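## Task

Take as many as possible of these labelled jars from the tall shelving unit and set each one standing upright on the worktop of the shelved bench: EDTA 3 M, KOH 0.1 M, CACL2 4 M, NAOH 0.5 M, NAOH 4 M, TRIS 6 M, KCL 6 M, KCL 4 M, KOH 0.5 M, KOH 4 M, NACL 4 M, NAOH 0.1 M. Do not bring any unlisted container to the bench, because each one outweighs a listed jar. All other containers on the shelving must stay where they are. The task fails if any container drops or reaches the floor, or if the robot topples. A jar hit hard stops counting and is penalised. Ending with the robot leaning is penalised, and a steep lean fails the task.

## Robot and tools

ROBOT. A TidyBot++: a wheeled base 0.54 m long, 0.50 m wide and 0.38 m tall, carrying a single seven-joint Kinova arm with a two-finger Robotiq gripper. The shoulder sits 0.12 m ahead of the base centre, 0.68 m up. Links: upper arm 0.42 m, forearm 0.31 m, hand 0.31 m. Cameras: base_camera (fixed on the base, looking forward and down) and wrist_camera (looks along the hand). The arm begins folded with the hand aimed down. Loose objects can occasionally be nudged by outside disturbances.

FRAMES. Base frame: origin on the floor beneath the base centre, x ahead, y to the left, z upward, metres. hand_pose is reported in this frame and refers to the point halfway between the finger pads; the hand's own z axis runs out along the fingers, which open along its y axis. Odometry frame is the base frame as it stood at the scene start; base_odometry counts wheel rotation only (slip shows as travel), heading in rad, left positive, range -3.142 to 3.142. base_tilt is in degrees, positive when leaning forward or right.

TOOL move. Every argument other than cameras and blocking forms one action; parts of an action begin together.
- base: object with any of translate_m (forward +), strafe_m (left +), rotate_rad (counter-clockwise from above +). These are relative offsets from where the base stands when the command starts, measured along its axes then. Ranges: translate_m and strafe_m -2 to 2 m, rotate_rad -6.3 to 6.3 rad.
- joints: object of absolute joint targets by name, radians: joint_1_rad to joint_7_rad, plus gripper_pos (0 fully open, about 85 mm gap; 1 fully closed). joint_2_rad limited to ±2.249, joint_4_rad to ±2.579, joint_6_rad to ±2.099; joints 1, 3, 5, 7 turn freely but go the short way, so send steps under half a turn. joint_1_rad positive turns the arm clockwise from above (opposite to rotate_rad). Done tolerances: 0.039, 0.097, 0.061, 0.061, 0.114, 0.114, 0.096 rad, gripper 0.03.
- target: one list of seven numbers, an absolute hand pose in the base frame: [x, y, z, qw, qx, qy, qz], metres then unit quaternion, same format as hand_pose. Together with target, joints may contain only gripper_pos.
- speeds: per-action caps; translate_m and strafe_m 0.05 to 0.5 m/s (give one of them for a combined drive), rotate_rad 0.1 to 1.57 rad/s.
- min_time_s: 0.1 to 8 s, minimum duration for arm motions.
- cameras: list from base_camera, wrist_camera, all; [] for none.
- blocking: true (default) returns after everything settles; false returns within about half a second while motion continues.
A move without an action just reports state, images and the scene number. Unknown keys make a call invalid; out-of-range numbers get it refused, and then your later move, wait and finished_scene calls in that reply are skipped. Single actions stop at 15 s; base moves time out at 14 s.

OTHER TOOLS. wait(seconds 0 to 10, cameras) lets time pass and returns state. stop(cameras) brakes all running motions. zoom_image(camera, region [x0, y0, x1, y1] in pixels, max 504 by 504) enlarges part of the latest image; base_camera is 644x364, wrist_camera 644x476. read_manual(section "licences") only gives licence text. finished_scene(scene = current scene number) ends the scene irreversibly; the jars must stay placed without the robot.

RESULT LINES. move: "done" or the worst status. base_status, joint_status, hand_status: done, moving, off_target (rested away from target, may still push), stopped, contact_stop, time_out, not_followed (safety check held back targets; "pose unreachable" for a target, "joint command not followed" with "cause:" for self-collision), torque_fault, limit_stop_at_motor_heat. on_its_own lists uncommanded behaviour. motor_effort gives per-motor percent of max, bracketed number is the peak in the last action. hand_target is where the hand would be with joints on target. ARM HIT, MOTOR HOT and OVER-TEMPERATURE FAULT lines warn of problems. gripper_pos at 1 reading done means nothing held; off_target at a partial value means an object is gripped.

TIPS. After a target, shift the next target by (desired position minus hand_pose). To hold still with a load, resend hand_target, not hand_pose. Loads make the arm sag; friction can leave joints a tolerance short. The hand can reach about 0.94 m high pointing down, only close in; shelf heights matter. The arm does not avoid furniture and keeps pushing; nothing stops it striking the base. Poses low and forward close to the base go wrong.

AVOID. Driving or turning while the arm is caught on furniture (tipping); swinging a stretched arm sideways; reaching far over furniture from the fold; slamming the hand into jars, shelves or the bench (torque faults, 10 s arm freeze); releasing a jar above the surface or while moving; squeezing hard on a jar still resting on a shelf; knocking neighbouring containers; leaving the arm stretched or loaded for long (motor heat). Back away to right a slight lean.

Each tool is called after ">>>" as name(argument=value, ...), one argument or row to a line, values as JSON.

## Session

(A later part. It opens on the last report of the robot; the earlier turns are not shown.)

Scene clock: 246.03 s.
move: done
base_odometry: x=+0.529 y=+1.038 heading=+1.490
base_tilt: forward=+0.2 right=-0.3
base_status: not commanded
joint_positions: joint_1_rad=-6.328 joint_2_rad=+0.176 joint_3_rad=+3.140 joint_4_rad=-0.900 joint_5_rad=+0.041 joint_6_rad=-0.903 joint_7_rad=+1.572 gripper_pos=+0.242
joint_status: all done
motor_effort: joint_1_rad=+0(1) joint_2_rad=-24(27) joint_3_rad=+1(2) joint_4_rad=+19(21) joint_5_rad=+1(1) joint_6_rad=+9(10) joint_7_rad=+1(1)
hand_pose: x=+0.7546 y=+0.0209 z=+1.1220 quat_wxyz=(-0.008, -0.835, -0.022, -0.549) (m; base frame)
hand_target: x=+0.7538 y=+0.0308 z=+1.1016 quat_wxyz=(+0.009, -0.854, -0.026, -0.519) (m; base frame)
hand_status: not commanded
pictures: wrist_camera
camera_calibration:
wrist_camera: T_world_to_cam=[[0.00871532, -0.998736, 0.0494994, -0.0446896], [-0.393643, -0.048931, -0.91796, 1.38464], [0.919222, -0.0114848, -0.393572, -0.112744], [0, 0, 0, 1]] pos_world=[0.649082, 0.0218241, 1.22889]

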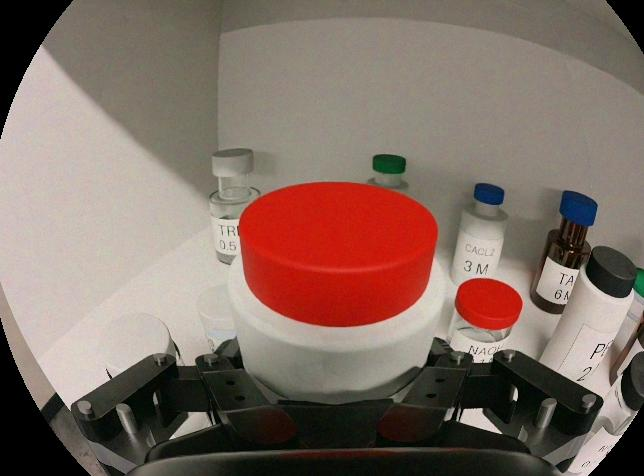

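>>> move(
  base={"translate_m": -0.40},
)

>>> move(
  base={"translate_m": -1.603, "strafe_m": 0.503, "rotate_rad": 2.842},
  speeds={"rotate_rad": 1.0},
  cameras=["wrist_camera"],
)

Scene clock: 257.63 s.
move: done
base_odometry: x=+0.497 y=+0.639 heading=+1.490
base_tilt: forward=+0.1 right=-0.2
base_status: done
joint_positions: joint_1_rad=-6.328 joint_2_rad=+0.188 joint_3_rad=+3.140 joint_4_rad=-0.896 joint_5_rad=+0.041 joint_6_rad=-0.908 joint_7_rad=+1.572 gripper_pos=+0.242
joint_status: not commanded
motor_effort: joint_1_rad=+0(3) joint_2_rad=-25(31) joint_3_rad=+2(2) joint_4_rad=+19(20) joint_5_rad=+1(1) joint_6_rad=+9(10) joint_7_rad=+1(1)
hand_pose: x=+0.7594 y=+0.0209 z=+1.1145 quat_wxyz=(-0.008, -0.839, -0.022, -0.543) (m; base frame)
hand_target: x=+0.7538 y=+0.0308 z=+1.1016 quat_wxyz=(+0.009, -0.854, -0.026, -0.519) (m; base frame)
hand_status: not commanded
pictures: none

Scene clock: 262.63 s.
move: done
base_odometry: x=-0.133 y=-0.919 heading=-1.950
base_tilt: forward=+0.1 right=-0.2
base_status: done
joint_positions: joint_1_rad=-6.329 joint_2_rad=+0.195 joint_3_rad=+3.138 joint_4_rad=-0.896 joint_5_rad=+0.041 joint_6_rad=-0.908 joint_7_rad=+1.572 gripper_pos=+0.242
joint_status: not commanded
motor_effort: joint_1_rad=+0(5) joint_2_rad=-25(29) joint_3_rad=+1(4) joint_4_rad=+19(20) joint_5_rad=+1(2) joint_6_rad=+9(10) joint_7_rad=+1(1)
hand_pose: x=+0.7619 y=+0.0223 z=+1.1106 quat_wxyz=(-0.007, -0.841, -0.023, -0.541) (m; base frame)
hand_target: x=+0.7538 y=+0.0308 z=+1.1016 quat_wxyz=(+0.009, -0.854, -0.026, -0.519) (m; base frame)
hand_status: not commanded
pictures: wrist_camera
camera_calibration:
wrist_camera: T_world_to_cam=[[0.0114804, -0.998692, 0.0498146, -0.0452277], [-0.411901, -0.0501181, -0.909849, 1.3821], [0.911156, -0.0100733, -0.411938, -0.0973508], [0, 0, 0, 1]] pos_world=[0.65851, 0.0231189, 1.21965]

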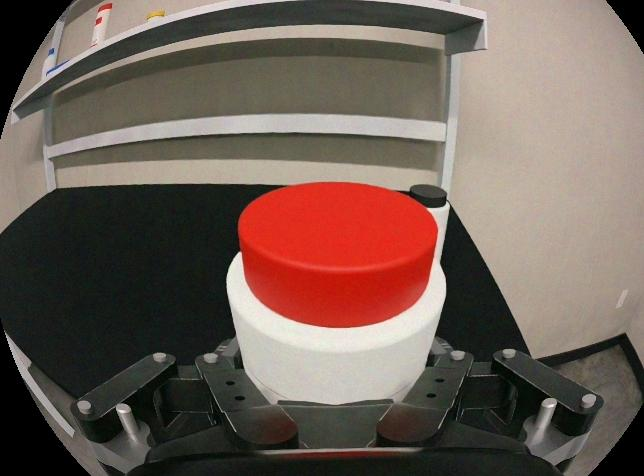

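>>> move(
  base={"translate_m": 0.365, "strafe_m": 0.03},
  speeds={"translate_m": 0.25},
)

>>> move(
  joints={"joint_2_rad": 0.09, "joint_4_rad": -1.29, "joint_6_rad": -0.51},
  min_time_s=2,
  cameras=["wrist_camera"],
)

>>> move(
  joints={"joint_2_rad": 0.10, "joint_4_rad": -1.315, "joint_6_rad": -0.485},
  min_time_s=1,
)

>>> move(
  joints={"joint_2_rad": 0.105, "joint_4_rad": -1.335, "joint_6_rad": -0.465},
  min_time_s=1,
)

>>> move(
  joints={"joint_2_rad": 0.11, "joint_4_rad": -1.35, "joint_6_rad": -0.45},
  min_time_s=1,
)

Scene clock: 275.53 s.
move: done
base_odometry: x=-0.241 y=-1.269 heading=-1.950
base_tilt: forward=+0.1 right=-0.2
base_status: done
joint_positions: joint_1_rad=-6.329 joint_2_rad=+0.197 joint_3_rad=+3.138 joint_4_rad=-0.896 joint_5_rad=+0.041 joint_6_rad=-0.909 joint_7_rad=+1.572 gripper_pos=+0.242
joint_status: not commanded
motor_effort: joint_1_rad=-1(2) joint_2_rad=-26(29) joint_3_rad=+1(2) joint_4_rad=+20(20) joint_5_rad=+1(1) joint_6_rad=+10(10) joint_7_rad=+0(1)
hand_pose: x=+0.7627 y=+0.0223 z=+1.1095 quat_wxyz=(-0.007, -0.841, -0.023, -0.540) (m; base frame)
hand_target: x=+0.7538 y=+0.0308 z=+1.1016 quat_wxyz=(+0.009, -0.854, -0.026, -0.519) (m; base frame)
hand_status: not commanded
pictures: none

Scene clock: 278.17 s.
move: done
base_odometry: x=-0.241 y=-1.269 heading=-1.950
base_tilt: forward=+0.2 right=-0.2
base_status: not commanded
joint_positions: joint_1_rad=-6.329 joint_2_rad=+0.129 joint_3_rad=+3.138 joint_4_rad=-1.285 joint_5_rad=+0.041 joint_6_rad=-0.614 joint_7_rad=+1.572 gripper_pos=+0.242
joint_status: all done
motor_effort: joint_1_rad=+0(1) joint_2_rad=-24(28) joint_3_rad=+1(2) joint_4_rad=+21(21) joint_5_rad=+1(1) joint_6_rad=+9(10) joint_7_rad=+1(1)
hand_pose: x=+0.7625 y=+0.0252 z=+1.0110 quat_wxyz=(-0.006, -0.848, -0.029, -0.529) (m; base frame)
hand_target: x=+0.7603 y=+0.0312 z=+1.0628 quat_wxyz=(+0.010, -0.810, -0.025, -0.586) (m; base frame)
hand_status: not commanded
pictures: wrist_camera
camera_calibration:
wrist_camera: T_world_to_cam=[[0.024538, -0.9982, 0.0547163, -0.0523457], [-0.436905, -0.0599369, -0.897509, 1.29863], [0.899173, -0.00188274, -0.437589, -0.104092], [0, 0, 0, 1]] pos_world=[0.66226, 0.0253886, 1.12285]

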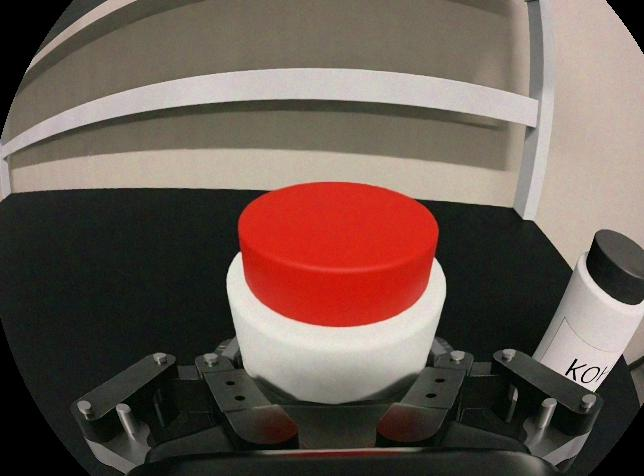

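Scene clock: 279.47 s.
move: done
base_odometry: x=-0.241 y=-1.269 heading=-1.950
base_tilt: forward=+0.2 right=-0.2
base_status: not commanded
joint_positions: joint_1_rad=-6.329 joint_2_rad=+0.129 joint_3_rad=+3.138 joint_4_rad=-1.307 joint_5_rad=+0.041 joint_6_rad=-0.588 joint_7_rad=+1.572 gripper_pos=+0.242
joint_status: all done
motor_effort: joint_1_rad=-1(1) joint_2_rad=-25(25) joint_3_rad=+1(2) joint_4_rad=+20(22) joint_5_rad=+1(1) joint_6_rad=+9(10) joint_7_rad=+1(1)
hand_pose: x=+0.7639 y=+0.0256 z=+1.0048 quat_wxyz=(-0.006, -0.847, -0.030, -0.530) (m; base frame)
hand_target: x=+0.7654 y=+0.0314 z=+1.0486 quat_wxyz=(+0.009, -0.813, -0.025, -0.582) (m; base frame)
hand_status: not commanded
pictures: none

Scene clock: 280.77 s.
move: done
base_odometry: x=-0.241 y=-1.269 heading=-1.950
base_tilt: forward=+0.1 right=-0.2
base_status: not commanded
joint_positions: joint_1_rad=-6.329 joint_2_rad=+0.129 joint_3_rad=+3.138 joint_4_rad=-1.327 joint_5_rad=+0.041 joint_6_rad=-0.568 joint_7_rad=+1.572 gripper_pos=+0.242
joint_status: all done
motor_effort: joint_1_rad=-1(1) joint_2_rad=-24(26) joint_3_rad=+1(2) joint_4_rad=+20(22) joint_5_rad=+1(1) joint_6_rad=+9(10) joint_7_rad=+1(1)
hand_pose: x=+0.7647 y=+0.0258 z=+0.9987 quat_wxyz=(-0.006, -0.847, -0.030, -0.530) (m; base frame)
hand_target: x=+0.7681 y=+0.0315 z=+1.0391 quat_wxyz=(+0.009, -0.815, -0.025, -0.580) (m; base frame)
hand_status: not commanded
pictures: none

Scene clock: 282.07 s.
move: done
base_odometry: x=-0.241 y=-1.269 heading=-1.950
base_tilt: forward=+0.1 right=-0.2
base_status: not commanded
joint_positions: joint_1_rad=-6.329 joint_2_rad=+0.129 joint_3_rad=+3.138 joint_4_rad=-1.342 joint_5_rad=+0.041 joint_6_rad=-0.553 joint_7_rad=+1.572 gripper_pos=+0.242
joint_status: all done
motor_effort: joint_1_rad=-1(1) joint_2_rad=-25(26) joint_3_rad=+1(2) joint_4_rad=+20(22) joint_5_rad=+1(1) joint_6_rad=+9(10) joint_7_rad=+1(1)
hand_pose: x=+0.7652 y=+0.0260 z=+0.9941 quat_wxyz=(-0.006, -0.847, -0.030, -0.530) (m; base frame)
hand_target: x=+0.7704 y=+0.0317 z=+1.0312 quat_wxyz=(+0.009, -0.816, -0.025, -0.578) (m; base frame)
hand_status: not commanded
pictures: none

>>> move(
  joints={"joint_2_rad": 0.115, "joint_4_rad": -1.365, "joint_6_rad": -0.435},
  min_time_s=1,
)

>>> move(
  joints={"joint_2_rad": 0.12, "joint_4_rad": -1.38, "joint_6_rad": -0.42},
  min_time_s=1,
)

>>> move(
  joints={"joint_2_rad": 0.12, "joint_4_rad": -1.39, "joint_6_rad": -0.41},
  min_time_s=1,
)

Scene clock: 314.67 s.
move: done
base_odometry: x=-0.241 y=-1.269 heading=-1.950
base_tilt: forward=+0.2 right=-0.2
base_status: not commanded
joint_positions: joint_1_rad=-6.329 joint_2_rad=+0.129 joint_3_rad=+3.138 joint_4_rad=-1.356 joint_5_rad=+0.041 joint_6_rad=-0.538 joint_7_rad=+1.572 gripper_pos=+0.242
joint_status: all done
motor_effort: joint_1_rad=+0(1) joint_2_rad=-24(26) joint_3_rad=+1(2) joint_4_rad=+21(22) joint_5_rad=+1(1) joint_6_rad=+9(9) joint_7_rad=+1(1)
hand_pose: x=+0.7658 y=+0.0262 z=+0.9900 quat_wxyz=(-0.006, -0.847, -0.030, -0.531) (m; base frame)
hand_target: x=+0.7726 y=+0.0318 z=+1.0232 quat_wxyz=(+0.009, -0.817, -0.025, -0.575) (m; base frame)
hand_status: not commanded
pictures: none

Scene clock: 315.97 s.
move: done
base_odometry: x=-0.241 y=-1.269 heading=-1.950
base_tilt: forward=+0.1 right=-0.2
base_status: not commanded
joint_positions: joint_1_rad=-6.329 joint_2_rad=+0.129 joint_3_rad=+3.138 joint_4_rad=-1.366 joint_5_rad=+0.041 joint_6_rad=-0.517 joint_7_rad=+1.572 gripper_pos=+0.242
joint_status: all done
motor_effort: joint_1_rad=+0(1) joint_2_rad=-23(25) joint_3_rad=+1(2) joint_4_rad=+19(21) joint_5_rad=+1(1) joint_6_rad=+8(9) joint_7_rad=+1(2)
hand_pose: x=+0.7675 y=+0.0265 z=+0.9900 quat_wxyz=(-0.005, -0.844, -0.031, -0.535) (m; base frame)
hand_target: x=+0.7747 y=+0.0318 z=+1.0153 quat_wxyz=(+0.009, -0.819, -0.025, -0.573) (m; base frame)
hand_status: not commanded
pictures: none

Scene clock: 317.23 s.
move: done
base_odometry: x=-0.241 y=-1.269 heading=-1.950
base_tilt: forward=+0.2 right=-0.2
base_status: not commanded
joint_positions: joint_1_rad=-6.329 joint_2_rad=+0.129 joint_3_rad=+3.138 joint_4_rad=-1.372 joint_5_rad=+0.041 joint_6_rad=-0.503 joint_7_rad=+1.572 gripper_pos=+0.242
joint_status: all done
motor_effort: joint_1_rad=+0(1) joint_2_rad=-22(24) joint_3_rad=+1(2) joint_4_rad=+19(20) joint_5_rad=+1(1) joint_6_rad=+8(9) joint_7_rad=+1(1)
hand_pose: x=+0.7686 y=+0.0268 z=+0.9902 quat_wxyz=(-0.005, -0.842, -0.031, -0.539) (m; base frame)
hand_target: x=+0.7749 y=+0.0319 z=+1.0121 quat_wxyz=(+0.009, -0.819, -0.025, -0.573) (m; base frame)
hand_status: not commanded
pictures: none

>>> move(
  joints={"gripper_pos": 0.0},
)

>>> move(
  base={"translate_m": -0.35},
  speeds={"translate_m": 0.25},
  cameras=["wrist_camera"],
)

>>> move(
  base={"translate_m": -1.889, "strafe_m": -0.566, "rotate_rad": -3.583},
  speeds={"rotate_rad": 1.2},
  joints={"joint_2_rad": 0.20, "joint_4_rad": -0.80, "joint_6_rad": -1.07},
  cameras=["wrist_camera"],
)

Scene clock: 328.17 s.
move: done
base_odometry: x=-0.241 y=-1.269 heading=-1.950
base_tilt: forward=+0.1 right=-0.2
base_status: not commanded
joint_positions: joint_1_rad=-6.329 joint_2_rad=+0.129 joint_3_rad=+3.138 joint_4_rad=-1.373 joint_5_rad=+0.041 joint_6_rad=-0.499 joint_7_rad=+1.572 gripper_pos=+0.000
joint_status: all done
motor_effort: joint_1_rad=+0(1) joint_2_rad=-23(24) joint_3_rad=+1(2) joint_4_rad=+19(19) joint_5_rad=+1(1) joint_6_rad=+8(9) joint_7_rad=+1(1)
hand_pose: x=+0.7690 y=+0.0268 z=+0.9907 quat_wxyz=(-0.005, -0.841, -0.031, -0.540) (m; base frame)
hand_target: x=+0.7749 y=+0.0319 z=+1.0121 quat_wxyz=(+0.009, -0.819, -0.025, -0.573) (m; base frame)
hand_status: not commanded
pictures: none

Scene clock: 330.47 s.
move: done
base_odometry: x=-0.111 y=-0.944 heading=-1.950
base_tilt: forward=+0.1 right=-0.2
base_status: done
joint_positions: joint_1_rad=-6.329 joint_2_rad=+0.125 joint_3_rad=+3.139 joint_4_rad=-1.375 joint_5_rad=+0.041 joint_6_rad=-0.497 joint_7_rad=+1.572 gripper_pos=+0.000
joint_status: not commanded
motor_effort: joint_1_rad=+0(2) joint_2_rad=-22(26) joint_3_rad=+1(2) joint_4_rad=+19(20) joint_5_rad=+1(1) joint_6_rad=+8(8) joint_7_rad=+1(1)
hand_pose: x=+0.7680 y=+0.0265 z=+0.9934 quat_wxyz=(-0.005, -0.840, -0.031, -0.542) (m; base frame)
hand_target: x=+0.7749 y=+0.0319 z=+1.0121 quat_wxyz=(+0.009, -0.819, -0.025, -0.573) (m; base frame)
hand_status: not commanded
pictures: wrist_camera
camera_calibration:
wrist_camera: T_world_to_cam=[[0.0271629, -0.998135, 0.0546697, -0.0521744], [-0.40817, -0.0609976, -0.910866, 1.27666], [0.912502, 0.00242724, -0.409065, -0.155407], [0, 0, 0, 1]] pos_world=[0.66432, 0.0261732, 1.10215]

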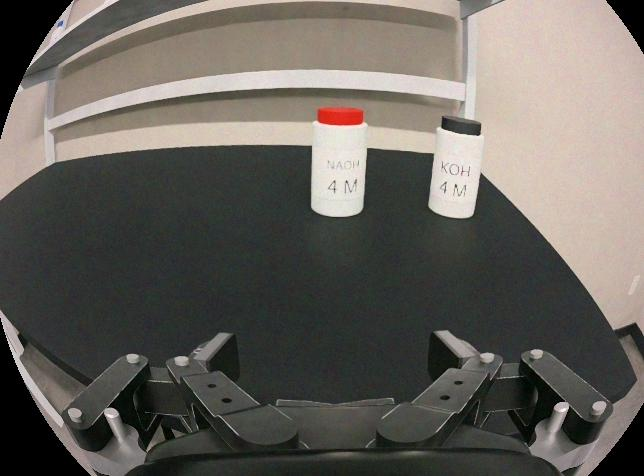

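Scene clock: 336.47 s.
move: done
base_odometry: x=+0.064 y=+1.021 heading=+0.749
base_tilt: forward=+0.2 right=-0.2
base_status: done
joint_positions: joint_1_rad=-6.330 joint_2_rad=+0.180 joint_3_rad=+3.140 joint_4_rad=-0.817 joint_5_rad=+0.041 joint_6_rad=-0.988 joint_7_rad=+1.572 gripper_pos=+0.000
joint_status: all done
motor_effort: joint_1_rad=+0(3) joint_2_rad=-22(27) joint_3_rad=+1(4) joint_4_rad=+16(21) joint_5_rad=+1(1) joint_6_rad=+8(9) joint_7_rad=+1(1)
hand_pose: x=+0.7430 y=+0.0204 z=+1.1411 quat_wxyz=(-0.008, -0.837, -0.020, -0.547) (m; base frame)
hand_target: x=+0.7397 y=+0.0301 z=+1.1150 quat_wxyz=(+0.008, -0.859, -0.026, -0.510) (m; base frame)
hand_status: not commanded
pictures: wrist_camera
camera_calibration:
wrist_camera: T_world_to_cam=[[0.00707297, -0.998821, 0.0480188, -0.0431717], [-0.399412, -0.046845, -0.915574, 1.39918], [0.916744, -0.0127034, -0.399272, -0.0862109], [0, 0, 0, 1]] pos_world=[0.638188, 0.0213287, 1.2487]

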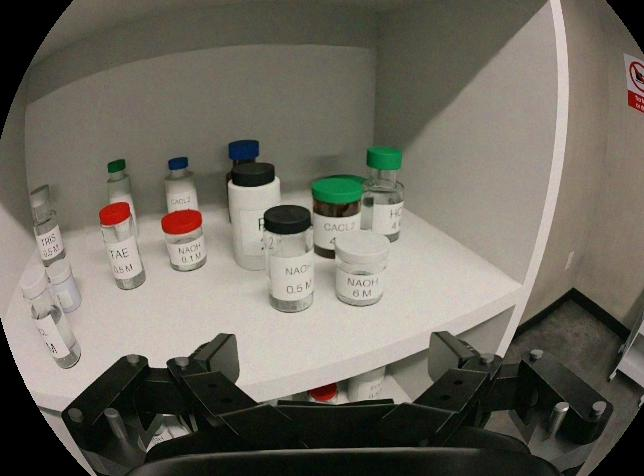

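>>> move(
  base={"translate_m": 0.215, "strafe_m": 0.05},
  speeds={"translate_m": 0.2},
  joints={"gripper_pos": 0.18},
)

>>> move(
  joints={"joint_2_rad": 0.15, "joint_4_rad": -1.04, "joint_6_rad": -0.73},
  min_time_s=2,
  cameras=["wrist_camera"],
)

Scene clock: 354.00 s.
move: done
base_odometry: x=+0.187 y=+1.204 heading=+0.750
base_tilt: forward=+0.2 right=-0.2
base_status: done
joint_positions: joint_1_rad=-6.330 joint_2_rad=+0.185 joint_3_rad=+3.140 joint_4_rad=-0.815 joint_5_rad=+0.041 joint_6_rad=-0.989 joint_7_rad=+1.572 gripper_pos=+0.180
joint_status: all done
motor_effort: joint_1_rad=+0(2) joint_2_rad=-22(26) joint_3_rad=+2(2) joint_4_rad=+16(18) joint_5_rad=+1(1) joint_6_rad=+8(8) joint_7_rad=+1(1)
hand_pose: x=+0.7450 y=+0.0205 z=+1.1387 quat_wxyz=(-0.008, -0.838, -0.021, -0.545) (m; base frame)
hand_target: x=+0.7397 y=+0.0301 z=+1.1150 quat_wxyz=(+0.008, -0.859, -0.026, -0.510) (m; base frame)
hand_status: not commanded
pictures: none

Scene clock: 356.30 s.
move: done
base_odometry: x=+0.187 y=+1.204 heading=+0.750
base_tilt: forward=+0.1 right=-0.2
base_status: not commanded
joint_positions: joint_1_rad=-6.330 joint_2_rad=+0.178 joint_3_rad=+3.140 joint_4_rad=-1.024 joint_5_rad=+0.041 joint_6_rad=-0.821 joint_7_rad=+1.572 gripper_pos=+0.180
joint_status: all done
motor_effort: joint_1_rad=+0(1) joint_2_rad=-22(25) joint_3_rad=+1(2) joint_4_rad=+17(19) joint_5_rad=+1(1) joint_6_rad=+7(9) joint_7_rad=+1(1)
hand_pose: x=+0.7662 y=+0.0229 z=+1.0736 quat_wxyz=(-0.008, -0.847, -0.025, -0.531) (m; base frame)
hand_target: x=+0.7654 y=+0.0314 z=+1.1082 quat_wxyz=(+0.009, -0.819, -0.025, -0.573) (m; base frame)
hand_status: not commanded
pictures: wrist_camera
camera_calibration:
wrist_camera: T_world_to_cam=[[0.0151273, -0.998504, 0.0525417, -0.0486503], [-0.432991, -0.0539068, -0.899785, 1.35568], [0.901271, -0.00913877, -0.433159, -0.0862223], [0, 0, 0, 1]] pos_world=[0.665445, 0.0237151, 1.18503]

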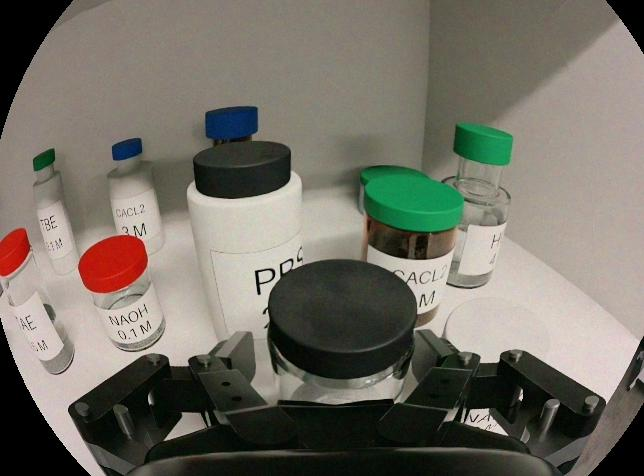

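>>> move(
  joints={"gripper_pos": 0.72},
)

>>> move(
  joints={"joint_2_rad": 0.20, "joint_4_rad": -0.85, "joint_6_rad": -0.99},
  min_time_s=2.5,
  cameras=["wrist_camera"],
)

>>> move(
  base={"translate_m": -0.38},
)

Scene clock: 363.23 s.
move: off_target
base_odometry: x=+0.187 y=+1.204 heading=+0.750
base_tilt: forward=+0.1 right=-0.2
base_status: not commanded
joint_positions: joint_1_rad=-6.330 joint_2_rad=+0.176 joint_3_rad=+3.140 joint_4_rad=-1.024 joint_5_rad=+0.041 joint_6_rad=-0.819 joint_7_rad=+1.572 gripper_pos=+0.426
joint_status: gripper_pos off_target (ended at +0.426, target +0.720)
motor_effort: joint_1_rad=-1(1) joint_2_rad=-23(24) joint_3_rad=+1(2) joint_4_rad=+18(19) joint_5_rad=+1(2) joint_6_rad=+8(9) joint_7_rad=+1(1)
hand_pose: x=+0.7659 y=+0.0229 z=+1.0749 quat_wxyz=(-0.008, -0.846, -0.025, -0.532) (m; base frame)
hand_target: x=+0.7654 y=+0.0314 z=+1.1082 quat_wxyz=(+0.009, -0.819, -0.025, -0.573) (m; base frame)
hand_status: not commanded
pictures: none

Scene clock: 366.03 s.
move: done
base_odometry: x=+0.187 y=+1.204 heading=+0.750
base_tilt: forward=+0.2 right=-0.2
base_status: not commanded
joint_positions: joint_1_rad=-6.330 joint_2_rad=+0.176 joint_3_rad=+3.140 joint_4_rad=-0.879 joint_5_rad=+0.041 joint_6_rad=-0.913 joint_7_rad=+1.572 gripper_pos=+0.426
joint_status: all done
motor_effort: joint_1_rad=+0(1) joint_2_rad=-24(27) joint_3_rad=+2(2) joint_4_rad=+19(21) joint_5_rad=+1(1) joint_6_rad=+9(10) joint_7_rad=+1(1)
hand_pose: x=+0.7529 y=+0.0214 z=+1.1304 quat_wxyz=(-0.008, -0.833, -0.022, -0.554) (m; base frame)
hand_target: x=+0.7522 y=+0.0307 z=+1.1098 quat_wxyz=(+0.009, -0.852, -0.026, -0.523) (m; base frame)
hand_status: not commanded
pictures: wrist_camera
camera_calibration:
wrist_camera: T_world_to_cam=[[0.00891606, -0.998761, 0.048957, -0.044092], [-0.384169, -0.048623, -0.921982, 1.38916], [0.92322, -0.0105873, -0.384126, -0.121537], [0, 0, 0, 1]] pos_world=[0.646269, 0.0222209, 1.23625]

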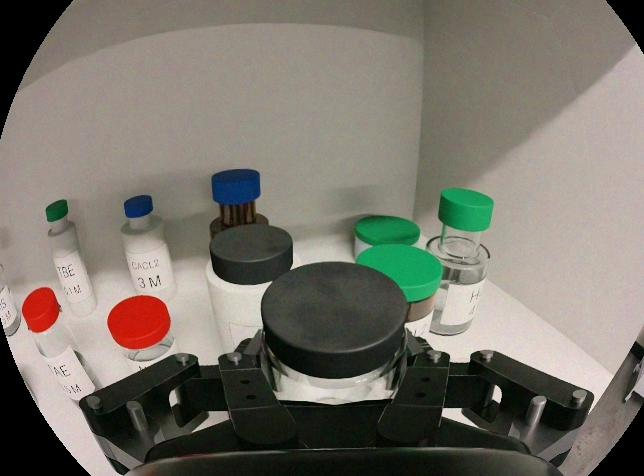

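Scene clock: 367.97 s.
move: done
base_odometry: x=-0.091 y=+0.945 heading=+0.750
base_tilt: forward=+0.2 right=-0.2
base_status: done
joint_positions: joint_1_rad=-6.330 joint_2_rad=+0.189 joint_3_rad=+3.140 joint_4_rad=-0.874 joint_5_rad=+0.041 joint_6_rad=-0.920 joint_7_rad=+1.572 gripper_pos=+0.426
joint_status: not commanded
motor_effort: joint_1_rad=+0(2) joint_2_rad=-25(29) joint_3_rad=+1(3) joint_4_rad=+18(20) joint_5_rad=+1(1) joint_6_rad=+9(10) joint_7_rad=+1(1)
hand_pose: x=+0.7577 y=+0.0214 z=+1.1234 quat_wxyz=(-0.008, -0.836, -0.022, -0.548) (m; base frame)
hand_target: x=+0.7522 y=+0.0307 z=+1.1098 quat_wxyz=(+0.009, -0.852, -0.026, -0.523) (m; base frame)
hand_status: not commanded
pictures: none

>>> move(
  base={"translate_m": -1.223, "strafe_m": -1.502, "rotate_rad": 3.583},
  speeds={"rotate_rad": 1.2},
  cameras=["wrist_camera"],
)

Scene clock: 381.87 s.
move: done
base_odometry: x=+0.037 y=-0.988 heading=-1.950
base_tilt: forward=+0.1 right=-0.2
base_status: done
joint_positions: joint_1_rad=-6.330 joint_2_rad=+0.200 joint_3_rad=+3.139 joint_4_rad=-0.874 joint_5_rad=+0.041 joint_6_rad=-0.920 joint_7_rad=+1.572 gripper_pos=+0.426
joint_status: not commanded
motor_effort: joint_1_rad=+0(3) joint_2_rad=-24(29) joint_3_rad=+2(4) joint_4_rad=+19(20) joint_5_rad=+1(2) joint_6_rad=+9(10) joint_7_rad=+1(1)
hand_pose: x=+0.7622 y=+0.0228 z=+1.1166 quat_wxyz=(-0.007, -0.839, -0.023, -0.543) (m; base frame)
hand_target: x=+0.7522 y=+0.0307 z=+1.1098 quat_wxyz=(+0.009, -0.852, -0.026, -0.523) (m; base frame)
hand_status: not commanded
pictures: wrist_camera
camera_calibration:
wrist_camera: T_world_to_cam=[[0.0115619, -0.998708, 0.0494934, -0.0447544], [-0.406579, -0.0499158, -0.912251, 1.38632], [0.913542, -0.00957566, -0.406631, -0.102934], [0, 0, 0, 1]] pos_world=[0.658202, 0.0235172, 1.22503]

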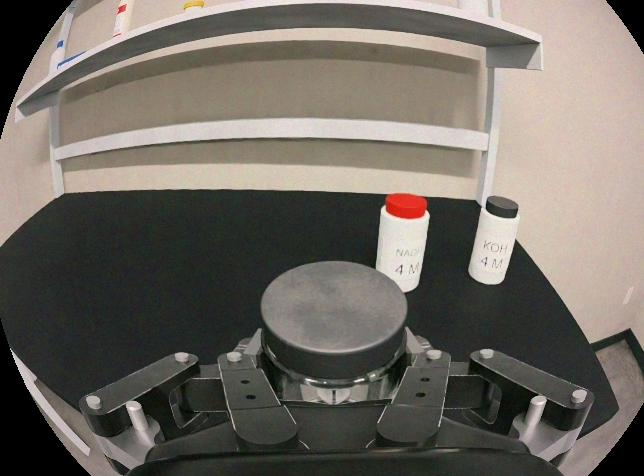

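>>> move(
  base={"translate_m": 0.372, "strafe_m": 0.042},
  speeds={"translate_m": 0.25},
)

>>> move(
  joints={"joint_2_rad": 0.09, "joint_4_rad": -1.285, "joint_6_rad": -0.515},
  min_time_s=2,
)

>>> move(
  joints={"joint_2_rad": 0.10, "joint_4_rad": -1.315, "joint_6_rad": -0.485},
  min_time_s=1,
  cameras=["wrist_camera"],
)

>>> move(
  joints={"joint_2_rad": 0.105, "joint_4_rad": -1.33, "joint_6_rad": -0.47},
  min_time_s=1,
)

>>> move(
  joints={"joint_2_rad": 0.11, "joint_4_rad": -1.345, "joint_6_rad": -0.455},
  min_time_s=1,
)

>>> move(
  joints={"joint_2_rad": 0.115, "joint_4_rad": -1.36, "joint_6_rad": -0.44},
  min_time_s=1,
)

Scene clock: 396.40 s.
move: done
base_odometry: x=-0.062 y=-1.349 heading=-1.950
base_tilt: forward=+0.1 right=-0.2
base_status: done
joint_positions: joint_1_rad=-6.330 joint_2_rad=+0.200 joint_3_rad=+3.139 joint_4_rad=-0.874 joint_5_rad=+0.041 joint_6_rad=-0.920 joint_7_rad=+1.572 gripper_pos=+0.426
joint_status: not commanded
motor_effort: joint_1_rad=+0(1) joint_2_rad=-25(29) joint_3_rad=+2(2) joint_4_rad=+19(20) joint_5_rad=+1(1) joint_6_rad=+9(10) joint_7_rad=+0(2)
hand_pose: x=+0.7625 y=+0.0228 z=+1.1162 quat_wxyz=(-0.007, -0.839, -0.023, -0.543) (m; base frame)
hand_target: x=+0.7522 y=+0.0307 z=+1.1098 quat_wxyz=(+0.009, -0.852, -0.026, -0.523) (m; base frame)
hand_status: not commanded
pictures: none

Scene clock: 399.03 s.
move: done
base_odometry: x=-0.062 y=-1.349 heading=-1.950
base_tilt: forward=+0.1 right=-0.2
base_status: not commanded
joint_positions: joint_1_rad=-6.330 joint_2_rad=+0.129 joint_3_rad=+3.139 joint_4_rad=-1.280 joint_5_rad=+0.041 joint_6_rad=-0.618 joint_7_rad=+1.572 gripper_pos=+0.426
joint_status: all done
motor_effort: joint_1_rad=+0(1) joint_2_rad=-24(27) joint_3_rad=+1(2) joint_4_rad=+20(22) joint_5_rad=+1(1) joint_6_rad=+9(10) joint_7_rad=+1(1)
hand_pose: x=+0.7622 y=+0.0257 z=+1.0131 quat_wxyz=(-0.006, -0.848, -0.029, -0.529) (m; base frame)
hand_target: x=+0.7600 y=+0.0312 z=+1.0643 quat_wxyz=(+0.010, -0.810, -0.025, -0.586) (m; base frame)
hand_status: not commanded
pictures: none

Scene clock: 400.33 s.
move: done
base_odometry: x=-0.062 y=-1.349 heading=-1.950
base_tilt: forward=+0.1 right=-0.2
base_status: not commanded
joint_positions: joint_1_rad=-6.330 joint_2_rad=+0.129 joint_3_rad=+3.139 joint_4_rad=-1.307 joint_5_rad=+0.041 joint_6_rad=-0.588 joint_7_rad=+1.572 gripper_pos=+0.426
joint_status: all done
motor_effort: joint_1_rad=-1(1) joint_2_rad=-24(26) joint_3_rad=+1(2) joint_4_rad=+20(21) joint_5_rad=+1(1) joint_6_rad=+9(10) joint_7_rad=+0(1)
hand_pose: x=+0.7638 y=+0.0261 z=+1.0053 quat_wxyz=(-0.006, -0.847, -0.030, -0.530) (m; base frame)
hand_target: x=+0.7654 y=+0.0314 z=+1.0486 quat_wxyz=(+0.009, -0.813, -0.025, -0.582) (m; base frame)
hand_status: not commanded
pictures: wrist_camera
camera_calibration:
wrist_camera: T_world_to_cam=[[0.0262433, -0.998149, 0.0548696, -0.0525497], [-0.433257, -0.0608223, -0.899216, 1.29319], [0.900888, -0.00017428, -0.434051, -0.11266], [0, 0, 0, 1]] pos_world=[0.663156, 0.0261825, 1.11684]

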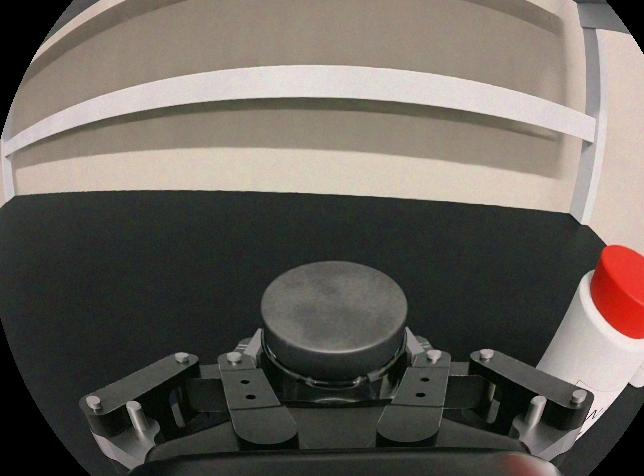

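Scene clock: 401.63 s.
move: done
base_odometry: x=-0.062 y=-1.349 heading=-1.950
base_tilt: forward=+0.1 right=-0.2
base_status: not commanded
joint_positions: joint_1_rad=-6.330 joint_2_rad=+0.129 joint_3_rad=+3.139 joint_4_rad=-1.322 joint_5_rad=+0.041 joint_6_rad=-0.573 joint_7_rad=+1.572 gripper_pos=+0.426
joint_status: all done
motor_effort: joint_1_rad=+0(1) joint_2_rad=-24(26) joint_3_rad=+1(2) joint_4_rad=+20(21) joint_5_rad=+0(1) joint_6_rad=+10(10) joint_7_rad=+1(1)
hand_pose: x=+0.7645 y=+0.0263 z=+1.0010 quat_wxyz=(-0.006, -0.847, -0.030, -0.531) (m; base frame)
hand_target: x=+0.7679 y=+0.0315 z=+1.0407 quat_wxyz=(+0.009, -0.815, -0.025, -0.580) (m; base frame)
hand_status: not commanded
pictures: none

Scene clock: 402.93 s.
move: done
base_odometry: x=-0.062 y=-1.349 heading=-1.950
base_tilt: forward=+0.1 right=-0.2
base_status: not commanded
joint_positions: joint_1_rad=-6.330 joint_2_rad=+0.129 joint_3_rad=+3.139 joint_4_rad=-1.334 joint_5_rad=+0.041 joint_6_rad=-0.555 joint_7_rad=+1.572 gripper_pos=+0.426
joint_status: all done
motor_effort: joint_1_rad=+0(1) joint_2_rad=-23(26) joint_3_rad=+1(2) joint_4_rad=+20(21) joint_5_rad=+1(1) joint_6_rad=+8(10) joint_7_rad=+1(1)
hand_pose: x=+0.7656 y=+0.0266 z=+0.9986 quat_wxyz=(-0.006, -0.846, -0.030, -0.533) (m; base frame)
hand_target: x=+0.7702 y=+0.0316 z=+1.0328 quat_wxyz=(+0.009, -0.816, -0.025, -0.578) (m; base frame)
hand_status: not commanded
pictures: none

Scene clock: 404.23 s.
move: done
base_odometry: x=-0.062 y=-1.349 heading=-1.950
base_tilt: forward=+0.1 right=-0.2
base_status: not commanded
joint_positions: joint_1_rad=-6.330 joint_2_rad=+0.129 joint_3_rad=+3.139 joint_4_rad=-1.344 joint_5_rad=+0.041 joint_6_rad=-0.535 joint_7_rad=+1.572 gripper_pos=+0.426
joint_status: all done
motor_effort: joint_1_rad=+0(1) joint_2_rad=-23(24) joint_3_rad=+1(2) joint_4_rad=+19(21) joint_5_rad=+1(1) joint_6_rad=+8(10) joint_7_rad=+1(1)
hand_pose: x=+0.7674 y=+0.0269 z=+0.9986 quat_wxyz=(-0.005, -0.843, -0.031, -0.538) (m; base frame)
hand_target: x=+0.7724 y=+0.0317 z=+1.0248 quat_wxyz=(+0.009, -0.817, -0.025, -0.575) (m; base frame)
hand_status: not commanded
pictures: none

>>> move(
  joints={"joint_2_rad": 0.115, "joint_4_rad": -1.37, "joint_6_rad": -0.43},
  min_time_s=1,
)

>>> move(
  joints={"gripper_pos": 0.0},
)

>>> move(
  base={"translate_m": -0.35},
  speeds={"translate_m": 0.25},
  cameras=["wrist_camera"],
)

>>> move(
  base={"translate_m": -1.944, "strafe_m": -0.567, "rotate_rad": -3.433},
  speeds={"rotate_rad": 1.2},
  joints={"joint_2_rad": 0.23, "joint_4_rad": -0.635, "joint_6_rad": -1.20},
  cameras=["wrist_camera"],
)

Scene clock: 453.80 s.
move: done
base_odometry: x=-0.062 y=-1.349 heading=-1.950
base_tilt: forward=+0.1 right=-0.3
base_status: not commanded
joint_positions: joint_1_rad=-6.330 joint_2_rad=+0.129 joint_3_rad=+3.139 joint_4_rad=-1.350 joint_5_rad=+0.041 joint_6_rad=-0.521 joint_7_rad=+1.572 gripper_pos=+0.426
joint_status: all done
motor_effort: joint_1_rad=+0(1) joint_2_rad=-22(24) joint_3_rad=+1(2) joint_4_rad=+19(20) joint_5_rad=+1(1) joint_6_rad=+7(9) joint_7_rad=+1(1)
hand_pose: x=+0.7685 y=+0.0271 z=+0.9987 quat_wxyz=(-0.005, -0.841, -0.031, -0.541) (m; base frame)
hand_target: x=+0.7727 y=+0.0318 z=+1.0217 quat_wxyz=(+0.009, -0.817, -0.025, -0.575) (m; base frame)
hand_status: not commanded
pictures: none

Scene clock: 454.73 s.
move: done
base_odometry: x=-0.062 y=-1.349 heading=-1.950
base_tilt: forward=+0.1 right=-0.3
base_status: not commanded
joint_positions: joint_1_rad=-6.330 joint_2_rad=+0.129 joint_3_rad=+3.139 joint_4_rad=-1.352 joint_5_rad=+0.041 joint_6_rad=-0.520 joint_7_rad=+1.572 gripper_pos=+0.000
joint_status: all done
motor_effort: joint_1_rad=+0(1) joint_2_rad=-22(23) joint_3_rad=+1(2) joint_4_rad=+19(19) joint_5_rad=+1(1) joint_6_rad=+7(8) joint_7_rad=+1(1)
hand_pose: x=+0.7684 y=+0.0271 z=+0.9976 quat_wxyz=(-0.005, -0.841, -0.031, -0.540) (m; base frame)
hand_target: x=+0.7727 y=+0.0318 z=+1.0217 quat_wxyz=(+0.009, -0.817, -0.025, -0.575) (m; base frame)
hand_status: not commanded
pictures: none

Scene clock: 457.00 s.
move: done
base_odometry: x=+0.068 y=-1.024 heading=-1.950
base_tilt: forward=+0.1 right=-0.2
base_status: done
joint_positions: joint_1_rad=-6.330 joint_2_rad=+0.123 joint_3_rad=+3.139 joint_4_rad=-1.354 joint_5_rad=+0.041 joint_6_rad=-0.517 joint_7_rad=+1.572 gripper_pos=+0.000
joint_status: not commanded
motor_effort: joint_1_rad=+0(2) joint_2_rad=-23(26) joint_3_rad=+1(2) joint_4_rad=+19(19) joint_5_rad=+0(1) joint_6_rad=+8(8) joint_7_rad=+1(1)
hand_pose: x=+0.7668 y=+0.0268 z=+1.0010 quat_wxyz=(-0.005, -0.839, -0.031, -0.543) (m; base frame)
hand_target: x=+0.7727 y=+0.0318 z=+1.0217 quat_wxyz=(+0.009, -0.817, -0.025, -0.575) (m; base frame)
hand_status: not commanded
pictures: wrist_camera
camera_calibration:
wrist_camera: T_world_to_cam=[[0.0270175, -0.998141, 0.0546274, -0.0520977], [-0.40646, -0.0608951, -0.911637, 1.28256], [0.913269, 0.00242633, -0.40735, -0.153515], [0, 0, 0, 1]] pos_world=[0.662917, 0.0264733, 1.10954]

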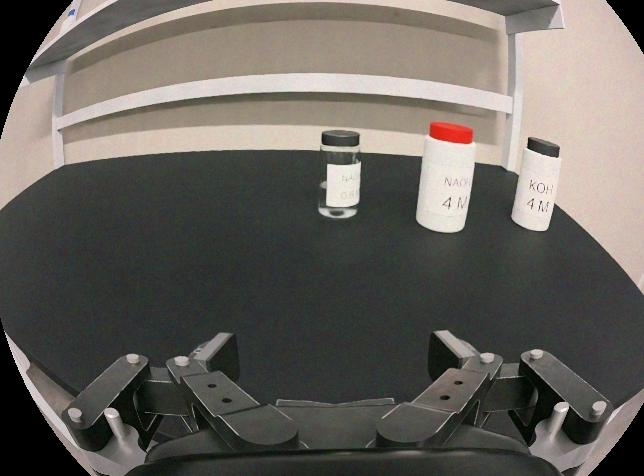

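Scene clock: 463.10 s.
move: done
base_odometry: x=+0.260 y=+0.992 heading=+0.900
base_tilt: forward=+0.2 right=-0.2
base_status: done
joint_positions: joint_1_rad=-6.330 joint_2_rad=+0.208 joint_3_rad=+3.139 joint_4_rad=-0.651 joint_5_rad=+0.041 joint_6_rad=-1.118 joint_7_rad=+1.572 gripper_pos=+0.000
joint_status: all done
motor_effort: joint_1_rad=-1(3) joint_2_rad=-21(27) joint_3_rad=+1(4) joint_4_rad=+15(21) joint_5_rad=+0(1) joint_6_rad=+8(8) joint_7_rad=+1(1)
hand_pose: x=+0.7293 y=+0.0191 z=+1.1761 quat_wxyz=(-0.007, -0.835, -0.018, -0.550) (m; base frame)
hand_target: x=+0.7275 y=+0.0295 z=+1.1477 quat_wxyz=(+0.008, -0.858, -0.026, -0.513) (m; base frame)
hand_status: not commanded
pictures: wrist_camera
camera_calibration:
wrist_camera: T_world_to_cam=[[0.00279442, -0.999019, 0.0442044, -0.0384298], [-0.391815, -0.0417639, -0.919096, 1.42415], [0.92004, -0.0147516, -0.391547, -0.071151], [0, 0, 0, 1]] pos_world=[0.623574, 0.0200366, 1.28277]

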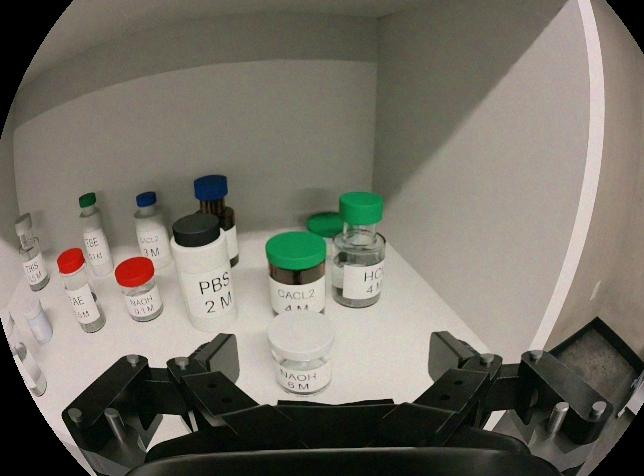

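>>> move(
  base={"translate_m": 0.236, "strafe_m": 0.044},
  speeds={"translate_m": 0.2},
  joints={"gripper_pos": 0.08},
  cameras=["wrist_camera"],
)

Scene clock: 480.63 s.
move: done
base_odometry: x=+0.372 y=+1.205 heading=+0.900
base_tilt: forward=+0.1 right=-0.2
base_status: done
joint_positions: joint_1_rad=-6.330 joint_2_rad=+0.214 joint_3_rad=+3.139 joint_4_rad=-0.649 joint_5_rad=+0.041 joint_6_rad=-1.119 joint_7_rad=+1.572 gripper_pos=+0.080
joint_status: all done
motor_effort: joint_1_rad=+0(2) joint_2_rad=-21(26) joint_3_rad=+1(2) joint_4_rad=+15(16) joint_5_rad=+1(1) joint_6_rad=+8(8) joint_7_rad=+0(1)
hand_pose: x=+0.7320 y=+0.0192 z=+1.1732 quat_wxyz=(-0.007, -0.836, -0.018, -0.548) (m; base frame)
hand_target: x=+0.7275 y=+0.0295 z=+1.1477 quat_wxyz=(+0.008, -0.858, -0.026, -0.513) (m; base frame)
hand_status: not commanded
pictures: wrist_camera
camera_calibration:
wrist_camera: T_world_to_cam=[[0.00301154, -0.999009, 0.0444135, -0.0386373], [-0.396509, -0.0419661, -0.917071, 1.42358], [0.918026, -0.0148485, -0.396242, -0.0677572], [0, 0, 0, 1]] pos_world=[0.62678, 0.0201369, 1.28039]

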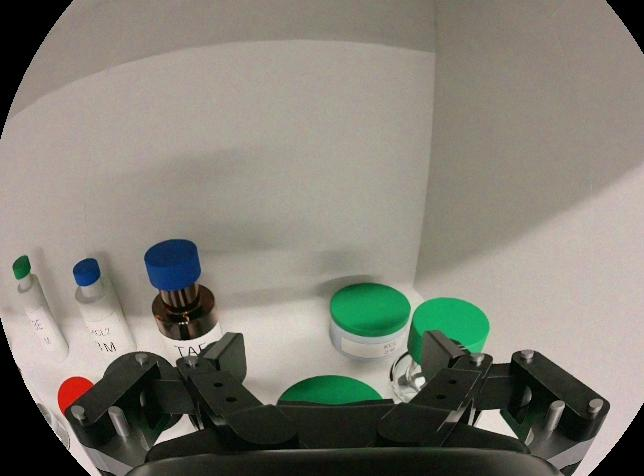

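>>> move(
  joints={"joint_2_rad": 0.20, "joint_4_rad": -0.79, "joint_6_rad": -1.05},
  min_time_s=2,
  cameras=["wrist_camera"],
)

>>> zoom_image(
  camera="wrist_camera",
  region=[300, 200, 500, 400],
)

Scene clock: 490.80 s.
move: done
base_odometry: x=+0.372 y=+1.205 heading=+0.900
base_tilt: forward=+0.2 right=-0.3
base_status: not commanded
joint_positions: joint_1_rad=-6.330 joint_2_rad=+0.214 joint_3_rad=+3.139 joint_4_rad=-0.775 joint_5_rad=+0.041 joint_6_rad=-1.119 joint_7_rad=+1.572 gripper_pos=+0.080
joint_status: all done
motor_effort: joint_1_rad=+0(1) joint_2_rad=-23(24) joint_3_rad=+0(2) joint_4_rad=+16(17) joint_5_rad=+1(1) joint_6_rad=+7(8) joint_7_rad=+1(1)
hand_pose: x=+0.7380 y=+0.0195 z=+1.1069 quat_wxyz=(-0.009, -0.869, -0.020, -0.495) (m; base frame)
hand_target: x=+0.7423 y=+0.0302 z=+1.1259 quat_wxyz=(+0.009, -0.852, -0.026, -0.523) (m; base frame)
hand_status: not commanded
pictures: wrist_camera
camera_calibration:
wrist_camera: T_world_to_cam=[[0.00901412, -0.998723, 0.0497044, -0.0456757], [-0.508041, -0.0473873, -0.860028, 1.38451], [0.861286, -0.0174995, -0.507819, 0.0659865], [0, 0, 0, 1]] pos_world=[0.646968, 0.0211457, 1.2265]

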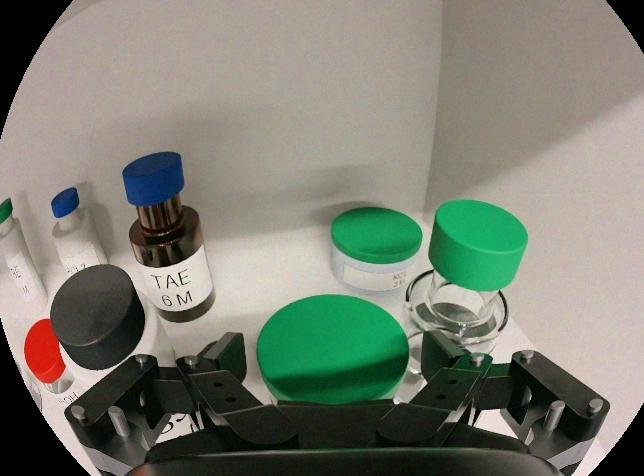

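Scaled by 2.520.

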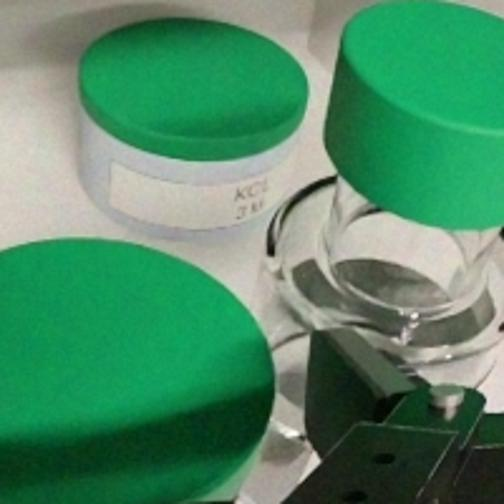

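>>> move(
  joints={"joint_2_rad": 0.20, "joint_4_rad": -0.86, "joint_6_rad": -0.98},
  min_time_s=1.5,
  cameras=["wrist_camera"],
)

Scene clock: 498.83 s.
move: done
base_odometry: x=+0.372 y=+1.205 heading=+0.900
base_tilt: forward=+0.2 right=-0.2
base_status: not commanded
joint_positions: joint_1_rad=-6.330 joint_2_rad=+0.214 joint_3_rad=+3.139 joint_4_rad=-0.843 joint_5_rad=+0.041 joint_6_rad=-1.070 joint_7_rad=+1.572 gripper_pos=+0.080
joint_status: all done
motor_effort: joint_1_rad=-1(1) joint_2_rad=-23(25) joint_3_rad=+1(2) joint_4_rad=+17(18) joint_5_rad=+1(1) joint_6_rad=+7(8) joint_7_rad=+1(1)
hand_pose: x=+0.7461 y=+0.0202 z=+1.0834 quat_wxyz=(-0.009, -0.874, -0.021, -0.486) (m; base frame)
hand_target: x=+0.7537 y=+0.0308 z=+1.1071 quat_wxyz=(+0.009, -0.852, -0.026, -0.523) (m; base frame)
hand_status: not commanded
pictures: wrist_camera
camera_calibration:
wrist_camera: T_world_to_cam=[[0.0117351, -0.998599, 0.0515957, -0.0479571], [-0.524288, -0.0500826, -0.850067, 1.36981], [0.85146, -0.0170754, -0.524141, 0.0720356], [0, 0, 0, 1]] pos_world=[0.657403, 0.0219438, 1.20466]

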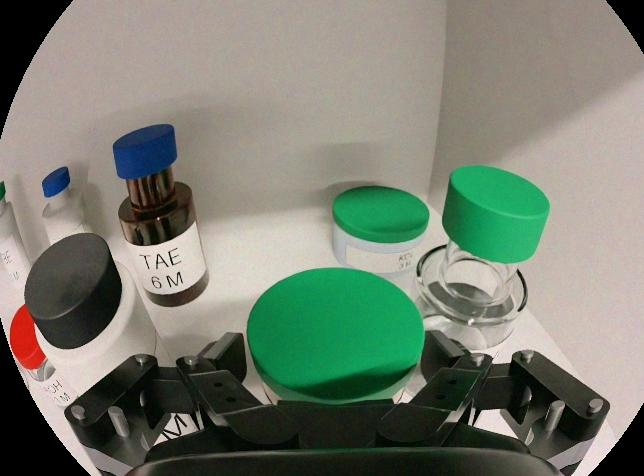

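>>> move(
  joints={"gripper_pos": 0.6},
)

>>> move(
  joints={"joint_2_rad": 0.24, "joint_4_rad": -0.63, "joint_6_rad": -1.20},
  min_time_s=2.5,
)

>>> move(
  joints={"joint_2_rad": 0.335, "joint_4_rad": -0.34, "joint_6_rad": -1.40},
  min_time_s=2,
  cameras=["wrist_camera"],
)

Scene clock: 506.03 s.
move: off_target
base_odometry: x=+0.372 y=+1.205 heading=+0.900
base_tilt: forward=+0.1 right=-0.2
base_status: not commanded
joint_positions: joint_1_rad=-6.330 joint_2_rad=+0.212 joint_3_rad=+3.139 joint_4_rad=-0.844 joint_5_rad=+0.041 joint_6_rad=-1.066 joint_7_rad=+1.572 gripper_pos=+0.245
joint_status: gripper_pos off_target (ended at +0.245, target +0.600)
motor_effort: joint_1_rad=-1(1) joint_2_rad=-22(25) joint_3_rad=+1(2) joint_4_rad=+16(18) joint_5_rad=+1(1) joint_6_rad=+8(9) joint_7_rad=+1(1)
hand_pose: x=+0.7461 y=+0.0203 z=+1.0846 quat_wxyz=(-0.009, -0.873, -0.021, -0.488) (m; base frame)
hand_target: x=+0.7537 y=+0.0308 z=+1.1071 quat_wxyz=(+0.009, -0.852, -0.026, -0.523) (m; base frame)
hand_status: not commanded
pictures: none

Scene clock: 508.83 s.
move: done
base_odometry: x=+0.372 y=+1.205 heading=+0.900
base_tilt: forward=+0.1 right=-0.2
base_status: not commanded
joint_positions: joint_1_rad=-6.330 joint_2_rad=+0.220 joint_3_rad=+3.139 joint_4_rad=-0.667 joint_5_rad=+0.041 joint_6_rad=-1.130 joint_7_rad=+1.572 gripper_pos=+0.245
joint_status: all done
motor_effort: joint_1_rad=+0(1) joint_2_rad=-26(28) joint_3_rad=+2(2) joint_4_rad=+18(21) joint_5_rad=+1(1) joint_6_rad=+10(11) joint_7_rad=+1(1)
hand_pose: x=+0.7347 y=+0.0193 z=+1.1571 quat_wxyz=(-0.008, -0.846, -0.018, -0.533) (m; base frame)
hand_target: x=+0.7319 y=+0.0297 z=+1.1442 quat_wxyz=(+0.008, -0.859, -0.026, -0.510) (m; base frame)
hand_status: not commanded
pictures: none

Scene clock: 511.13 s.
move: done
base_odometry: x=+0.372 y=+1.205 heading=+0.900
base_tilt: forward=+0.2 right=-0.2
base_status: not commanded
joint_positions: joint_1_rad=-6.330 joint_2_rad=+0.314 joint_3_rad=+3.139 joint_4_rad=-0.374 joint_5_rad=+0.041 joint_6_rad=-1.330 joint_7_rad=+1.572 gripper_pos=+0.245
joint_status: all done
motor_effort: joint_1_rad=+0(1) joint_2_rad=-26(28) joint_3_rad=+1(2) joint_4_rad=+16(20) joint_5_rad=+1(1) joint_6_rad=+11(11) joint_7_rad=+1(1)
hand_pose: x=+0.7290 y=+0.0180 z=+1.1904 quat_wxyz=(-0.007, -0.846, -0.014, -0.533) (m; base frame)
hand_target: x=+0.7256 y=+0.0293 z=+1.1742 quat_wxyz=(+0.008, -0.861, -0.026, -0.508) (m; base frame)
hand_status: not commanded
pictures: wrist_camera
camera_calibration:
wrist_camera: T_world_to_cam=[[-0.00159991, -0.999209, 0.0397427, -0.0316772], [-0.429471, -0.0352043, -0.902394, 1.44455], [0.903079, -0.0185121, -0.429075, -0.00817351], [0, 0, 0, 1]] pos_world=[0.627724, 0.0190509, 1.30131]

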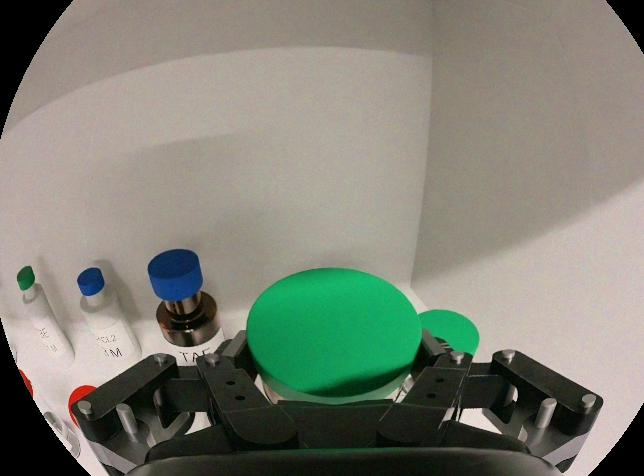

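>>> move(
  base={"translate_m": -0.35},
  speeds={"translate_m": 0.3},
  cameras=["wrist_camera"],
)

>>> move(
  base={"translate_m": -1.5215, "strafe_m": -1.29, "rotate_rad": 3.433},
  speeds={"rotate_rad": 1.2},
  joints={"joint_2_rad": 0.17, "joint_4_rad": -0.93, "joint_6_rad": -1.0},
  min_time_s=2,
  cameras=["wrist_camera"],
)

Scene clock: 538.63 s.
move: done
base_odometry: x=+0.154 y=+0.930 heading=+0.901
base_tilt: forward=+0.1 right=-0.2
base_status: done
joint_positions: joint_1_rad=-6.329 joint_2_rad=+0.334 joint_3_rad=+3.140 joint_4_rad=-0.369 joint_5_rad=+0.041 joint_6_rad=-1.336 joint_7_rad=+1.572 gripper_pos=+0.245
joint_status: not commanded
motor_effort: joint_1_rad=-1(3) joint_2_rad=-27(32) joint_3_rad=+1(2) joint_4_rad=+16(18) joint_5_rad=+1(2) joint_6_rad=+10(11) joint_7_rad=+1(1)
hand_pose: x=+0.7377 y=+0.0183 z=+1.1788 quat_wxyz=(-0.007, -0.852, -0.014, -0.524) (m; base frame)
hand_target: x=+0.7256 y=+0.0293 z=+1.1742 quat_wxyz=(+0.008, -0.861, -0.026, -0.508) (m; base frame)
hand_status: not commanded
pictures: wrist_camera
camera_calibration:
wrist_camera: T_world_to_cam=[[-0.00098587, -0.999182, 0.0404382, -0.0321746], [-0.448286, -0.0357057, -0.893177, 1.44096], [0.89389, -0.0190084, -0.447884, 0.0079147], [0, 0, 0, 1]] pos_world=[0.638854, 0.0194526, 1.29187]

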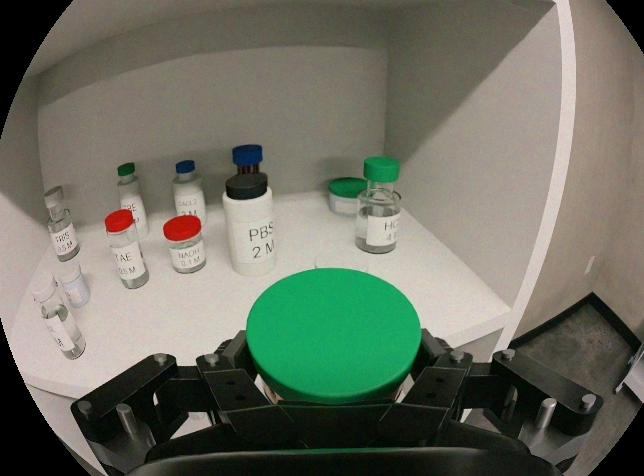

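Scene clock: 544.67 s.
move: done
base_odometry: x=+0.220 y=-1.063 heading=-1.949
base_tilt: forward=+0.2 right=-0.2
base_status: done
joint_positions: joint_1_rad=-6.331 joint_2_rad=+0.207 joint_3_rad=+3.139 joint_4_rad=-0.932 joint_5_rad=+0.041 joint_6_rad=-1.102 joint_7_rad=+1.572 gripper_pos=+0.245
joint_status: all done
motor_effort: joint_1_rad=-1(3) joint_2_rad=-26(34) joint_3_rad=+1(4) joint_4_rad=+20(22) joint_5_rad=+1(3) joint_6_rad=+9(11) joint_7_rad=+1(1)
hand_pose: x=+0.7345 y=+0.0205 z=+1.0320 quat_wxyz=(-0.010, -0.900, -0.023, -0.436) (m; base frame)
hand_target: x=+0.7383 y=+0.0301 z=+1.0819 quat_wxyz=(+0.008, -0.867, -0.026, -0.497) (m; base frame)
hand_status: not commanded
pictures: wrist_camera
camera_calibration:
wrist_camera: T_world_to_cam=[[0.0183912, -0.998352, 0.0543549, -0.0526226], [-0.617584, -0.0540965, -0.784642, 1.32121], [0.78629, -0.0191382, -0.617561, 0.199289], [0, 0, 0, 1]] pos_world=[0.660224, 0.0227507, 1.16261]

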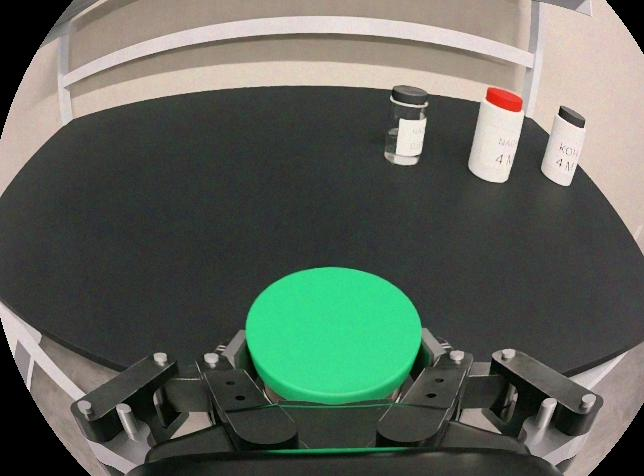

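>>> move(
  joints={"joint_2_rad": 0.12, "joint_4_rad": -1.08, "joint_6_rad": -0.76},
)

>>> move(
  base={"translate_m": 0.385, "strafe_m": 0.052},
  speeds={"translate_m": 0.25},
  cameras=["wrist_camera"],
)

Scene clock: 552.83 s.
move: done
base_odometry: x=+0.220 y=-1.063 heading=-1.949
base_tilt: forward=+0.1 right=-0.2
base_status: not commanded
joint_positions: joint_1_rad=-6.331 joint_2_rad=+0.169 joint_3_rad=+3.139 joint_4_rad=-1.081 joint_5_rad=+0.041 joint_6_rad=-0.873 joint_7_rad=+1.572 gripper_pos=+0.245
joint_status: all done
motor_effort: joint_1_rad=+0(1) joint_2_rad=-26(27) joint_3_rad=+1(2) joint_4_rad=+21(22) joint_5_rad=+1(1) joint_6_rad=+9(10) joint_7_rad=+1(2)
hand_pose: x=+0.7527 y=+0.0231 z=+1.0325 quat_wxyz=(-0.008, -0.873, -0.026, -0.488) (m; base frame)
hand_target: x=+0.7496 y=+0.0307 z=+1.0953 quat_wxyz=(+0.009, -0.830, -0.025, -0.557) (m; base frame)
hand_status: not commanded
pictures: none

Scene clock: 555.27 s.
move: done
base_odometry: x=+0.127 y=-1.441 heading=-1.949
base_tilt: forward=+0.2 right=-0.2
base_status: done
joint_positions: joint_1_rad=-6.331 joint_2_rad=+0.152 joint_3_rad=+3.139 joint_4_rad=-1.083 joint_5_rad=+0.041 joint_6_rad=-0.868 joint_7_rad=+1.572 gripper_pos=+0.245
joint_status: not commanded
motor_effort: joint_1_rad=+0(1) joint_2_rad=-26(30) joint_3_rad=+1(2) joint_4_rad=+21(22) joint_5_rad=+1(1) joint_6_rad=+10(11) joint_7_rad=+0(1)
hand_pose: x=+0.7473 y=+0.0229 z=+1.0441 quat_wxyz=(-0.008, -0.867, -0.026, -0.497) (m; base frame)
hand_target: x=+0.7496 y=+0.0307 z=+1.0953 quat_wxyz=(+0.009, -0.830, -0.025, -0.557) (m; base frame)
hand_status: not commanded
pictures: wrist_camera
camera_calibration:
wrist_camera: T_world_to_cam=[[0.0197314, -0.998357, 0.0537926, -0.0515223], [-0.502616, -0.0564152, -0.862667, 1.33421], [0.864284, -0.0100154, -0.502904, 0.0185638], [0, 0, 0, 1]] pos_world=[0.655568, 0.0240179, 1.16309]

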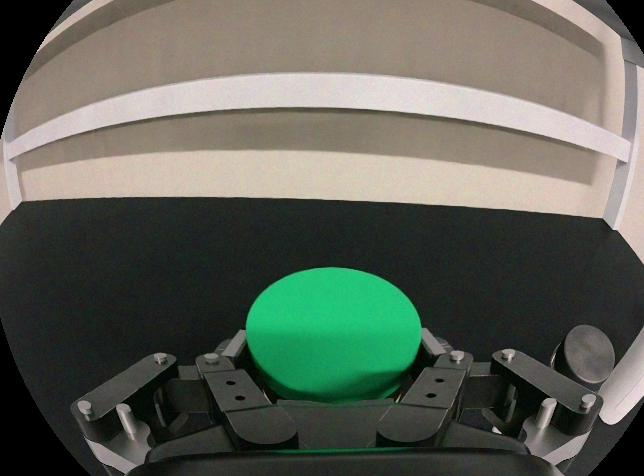

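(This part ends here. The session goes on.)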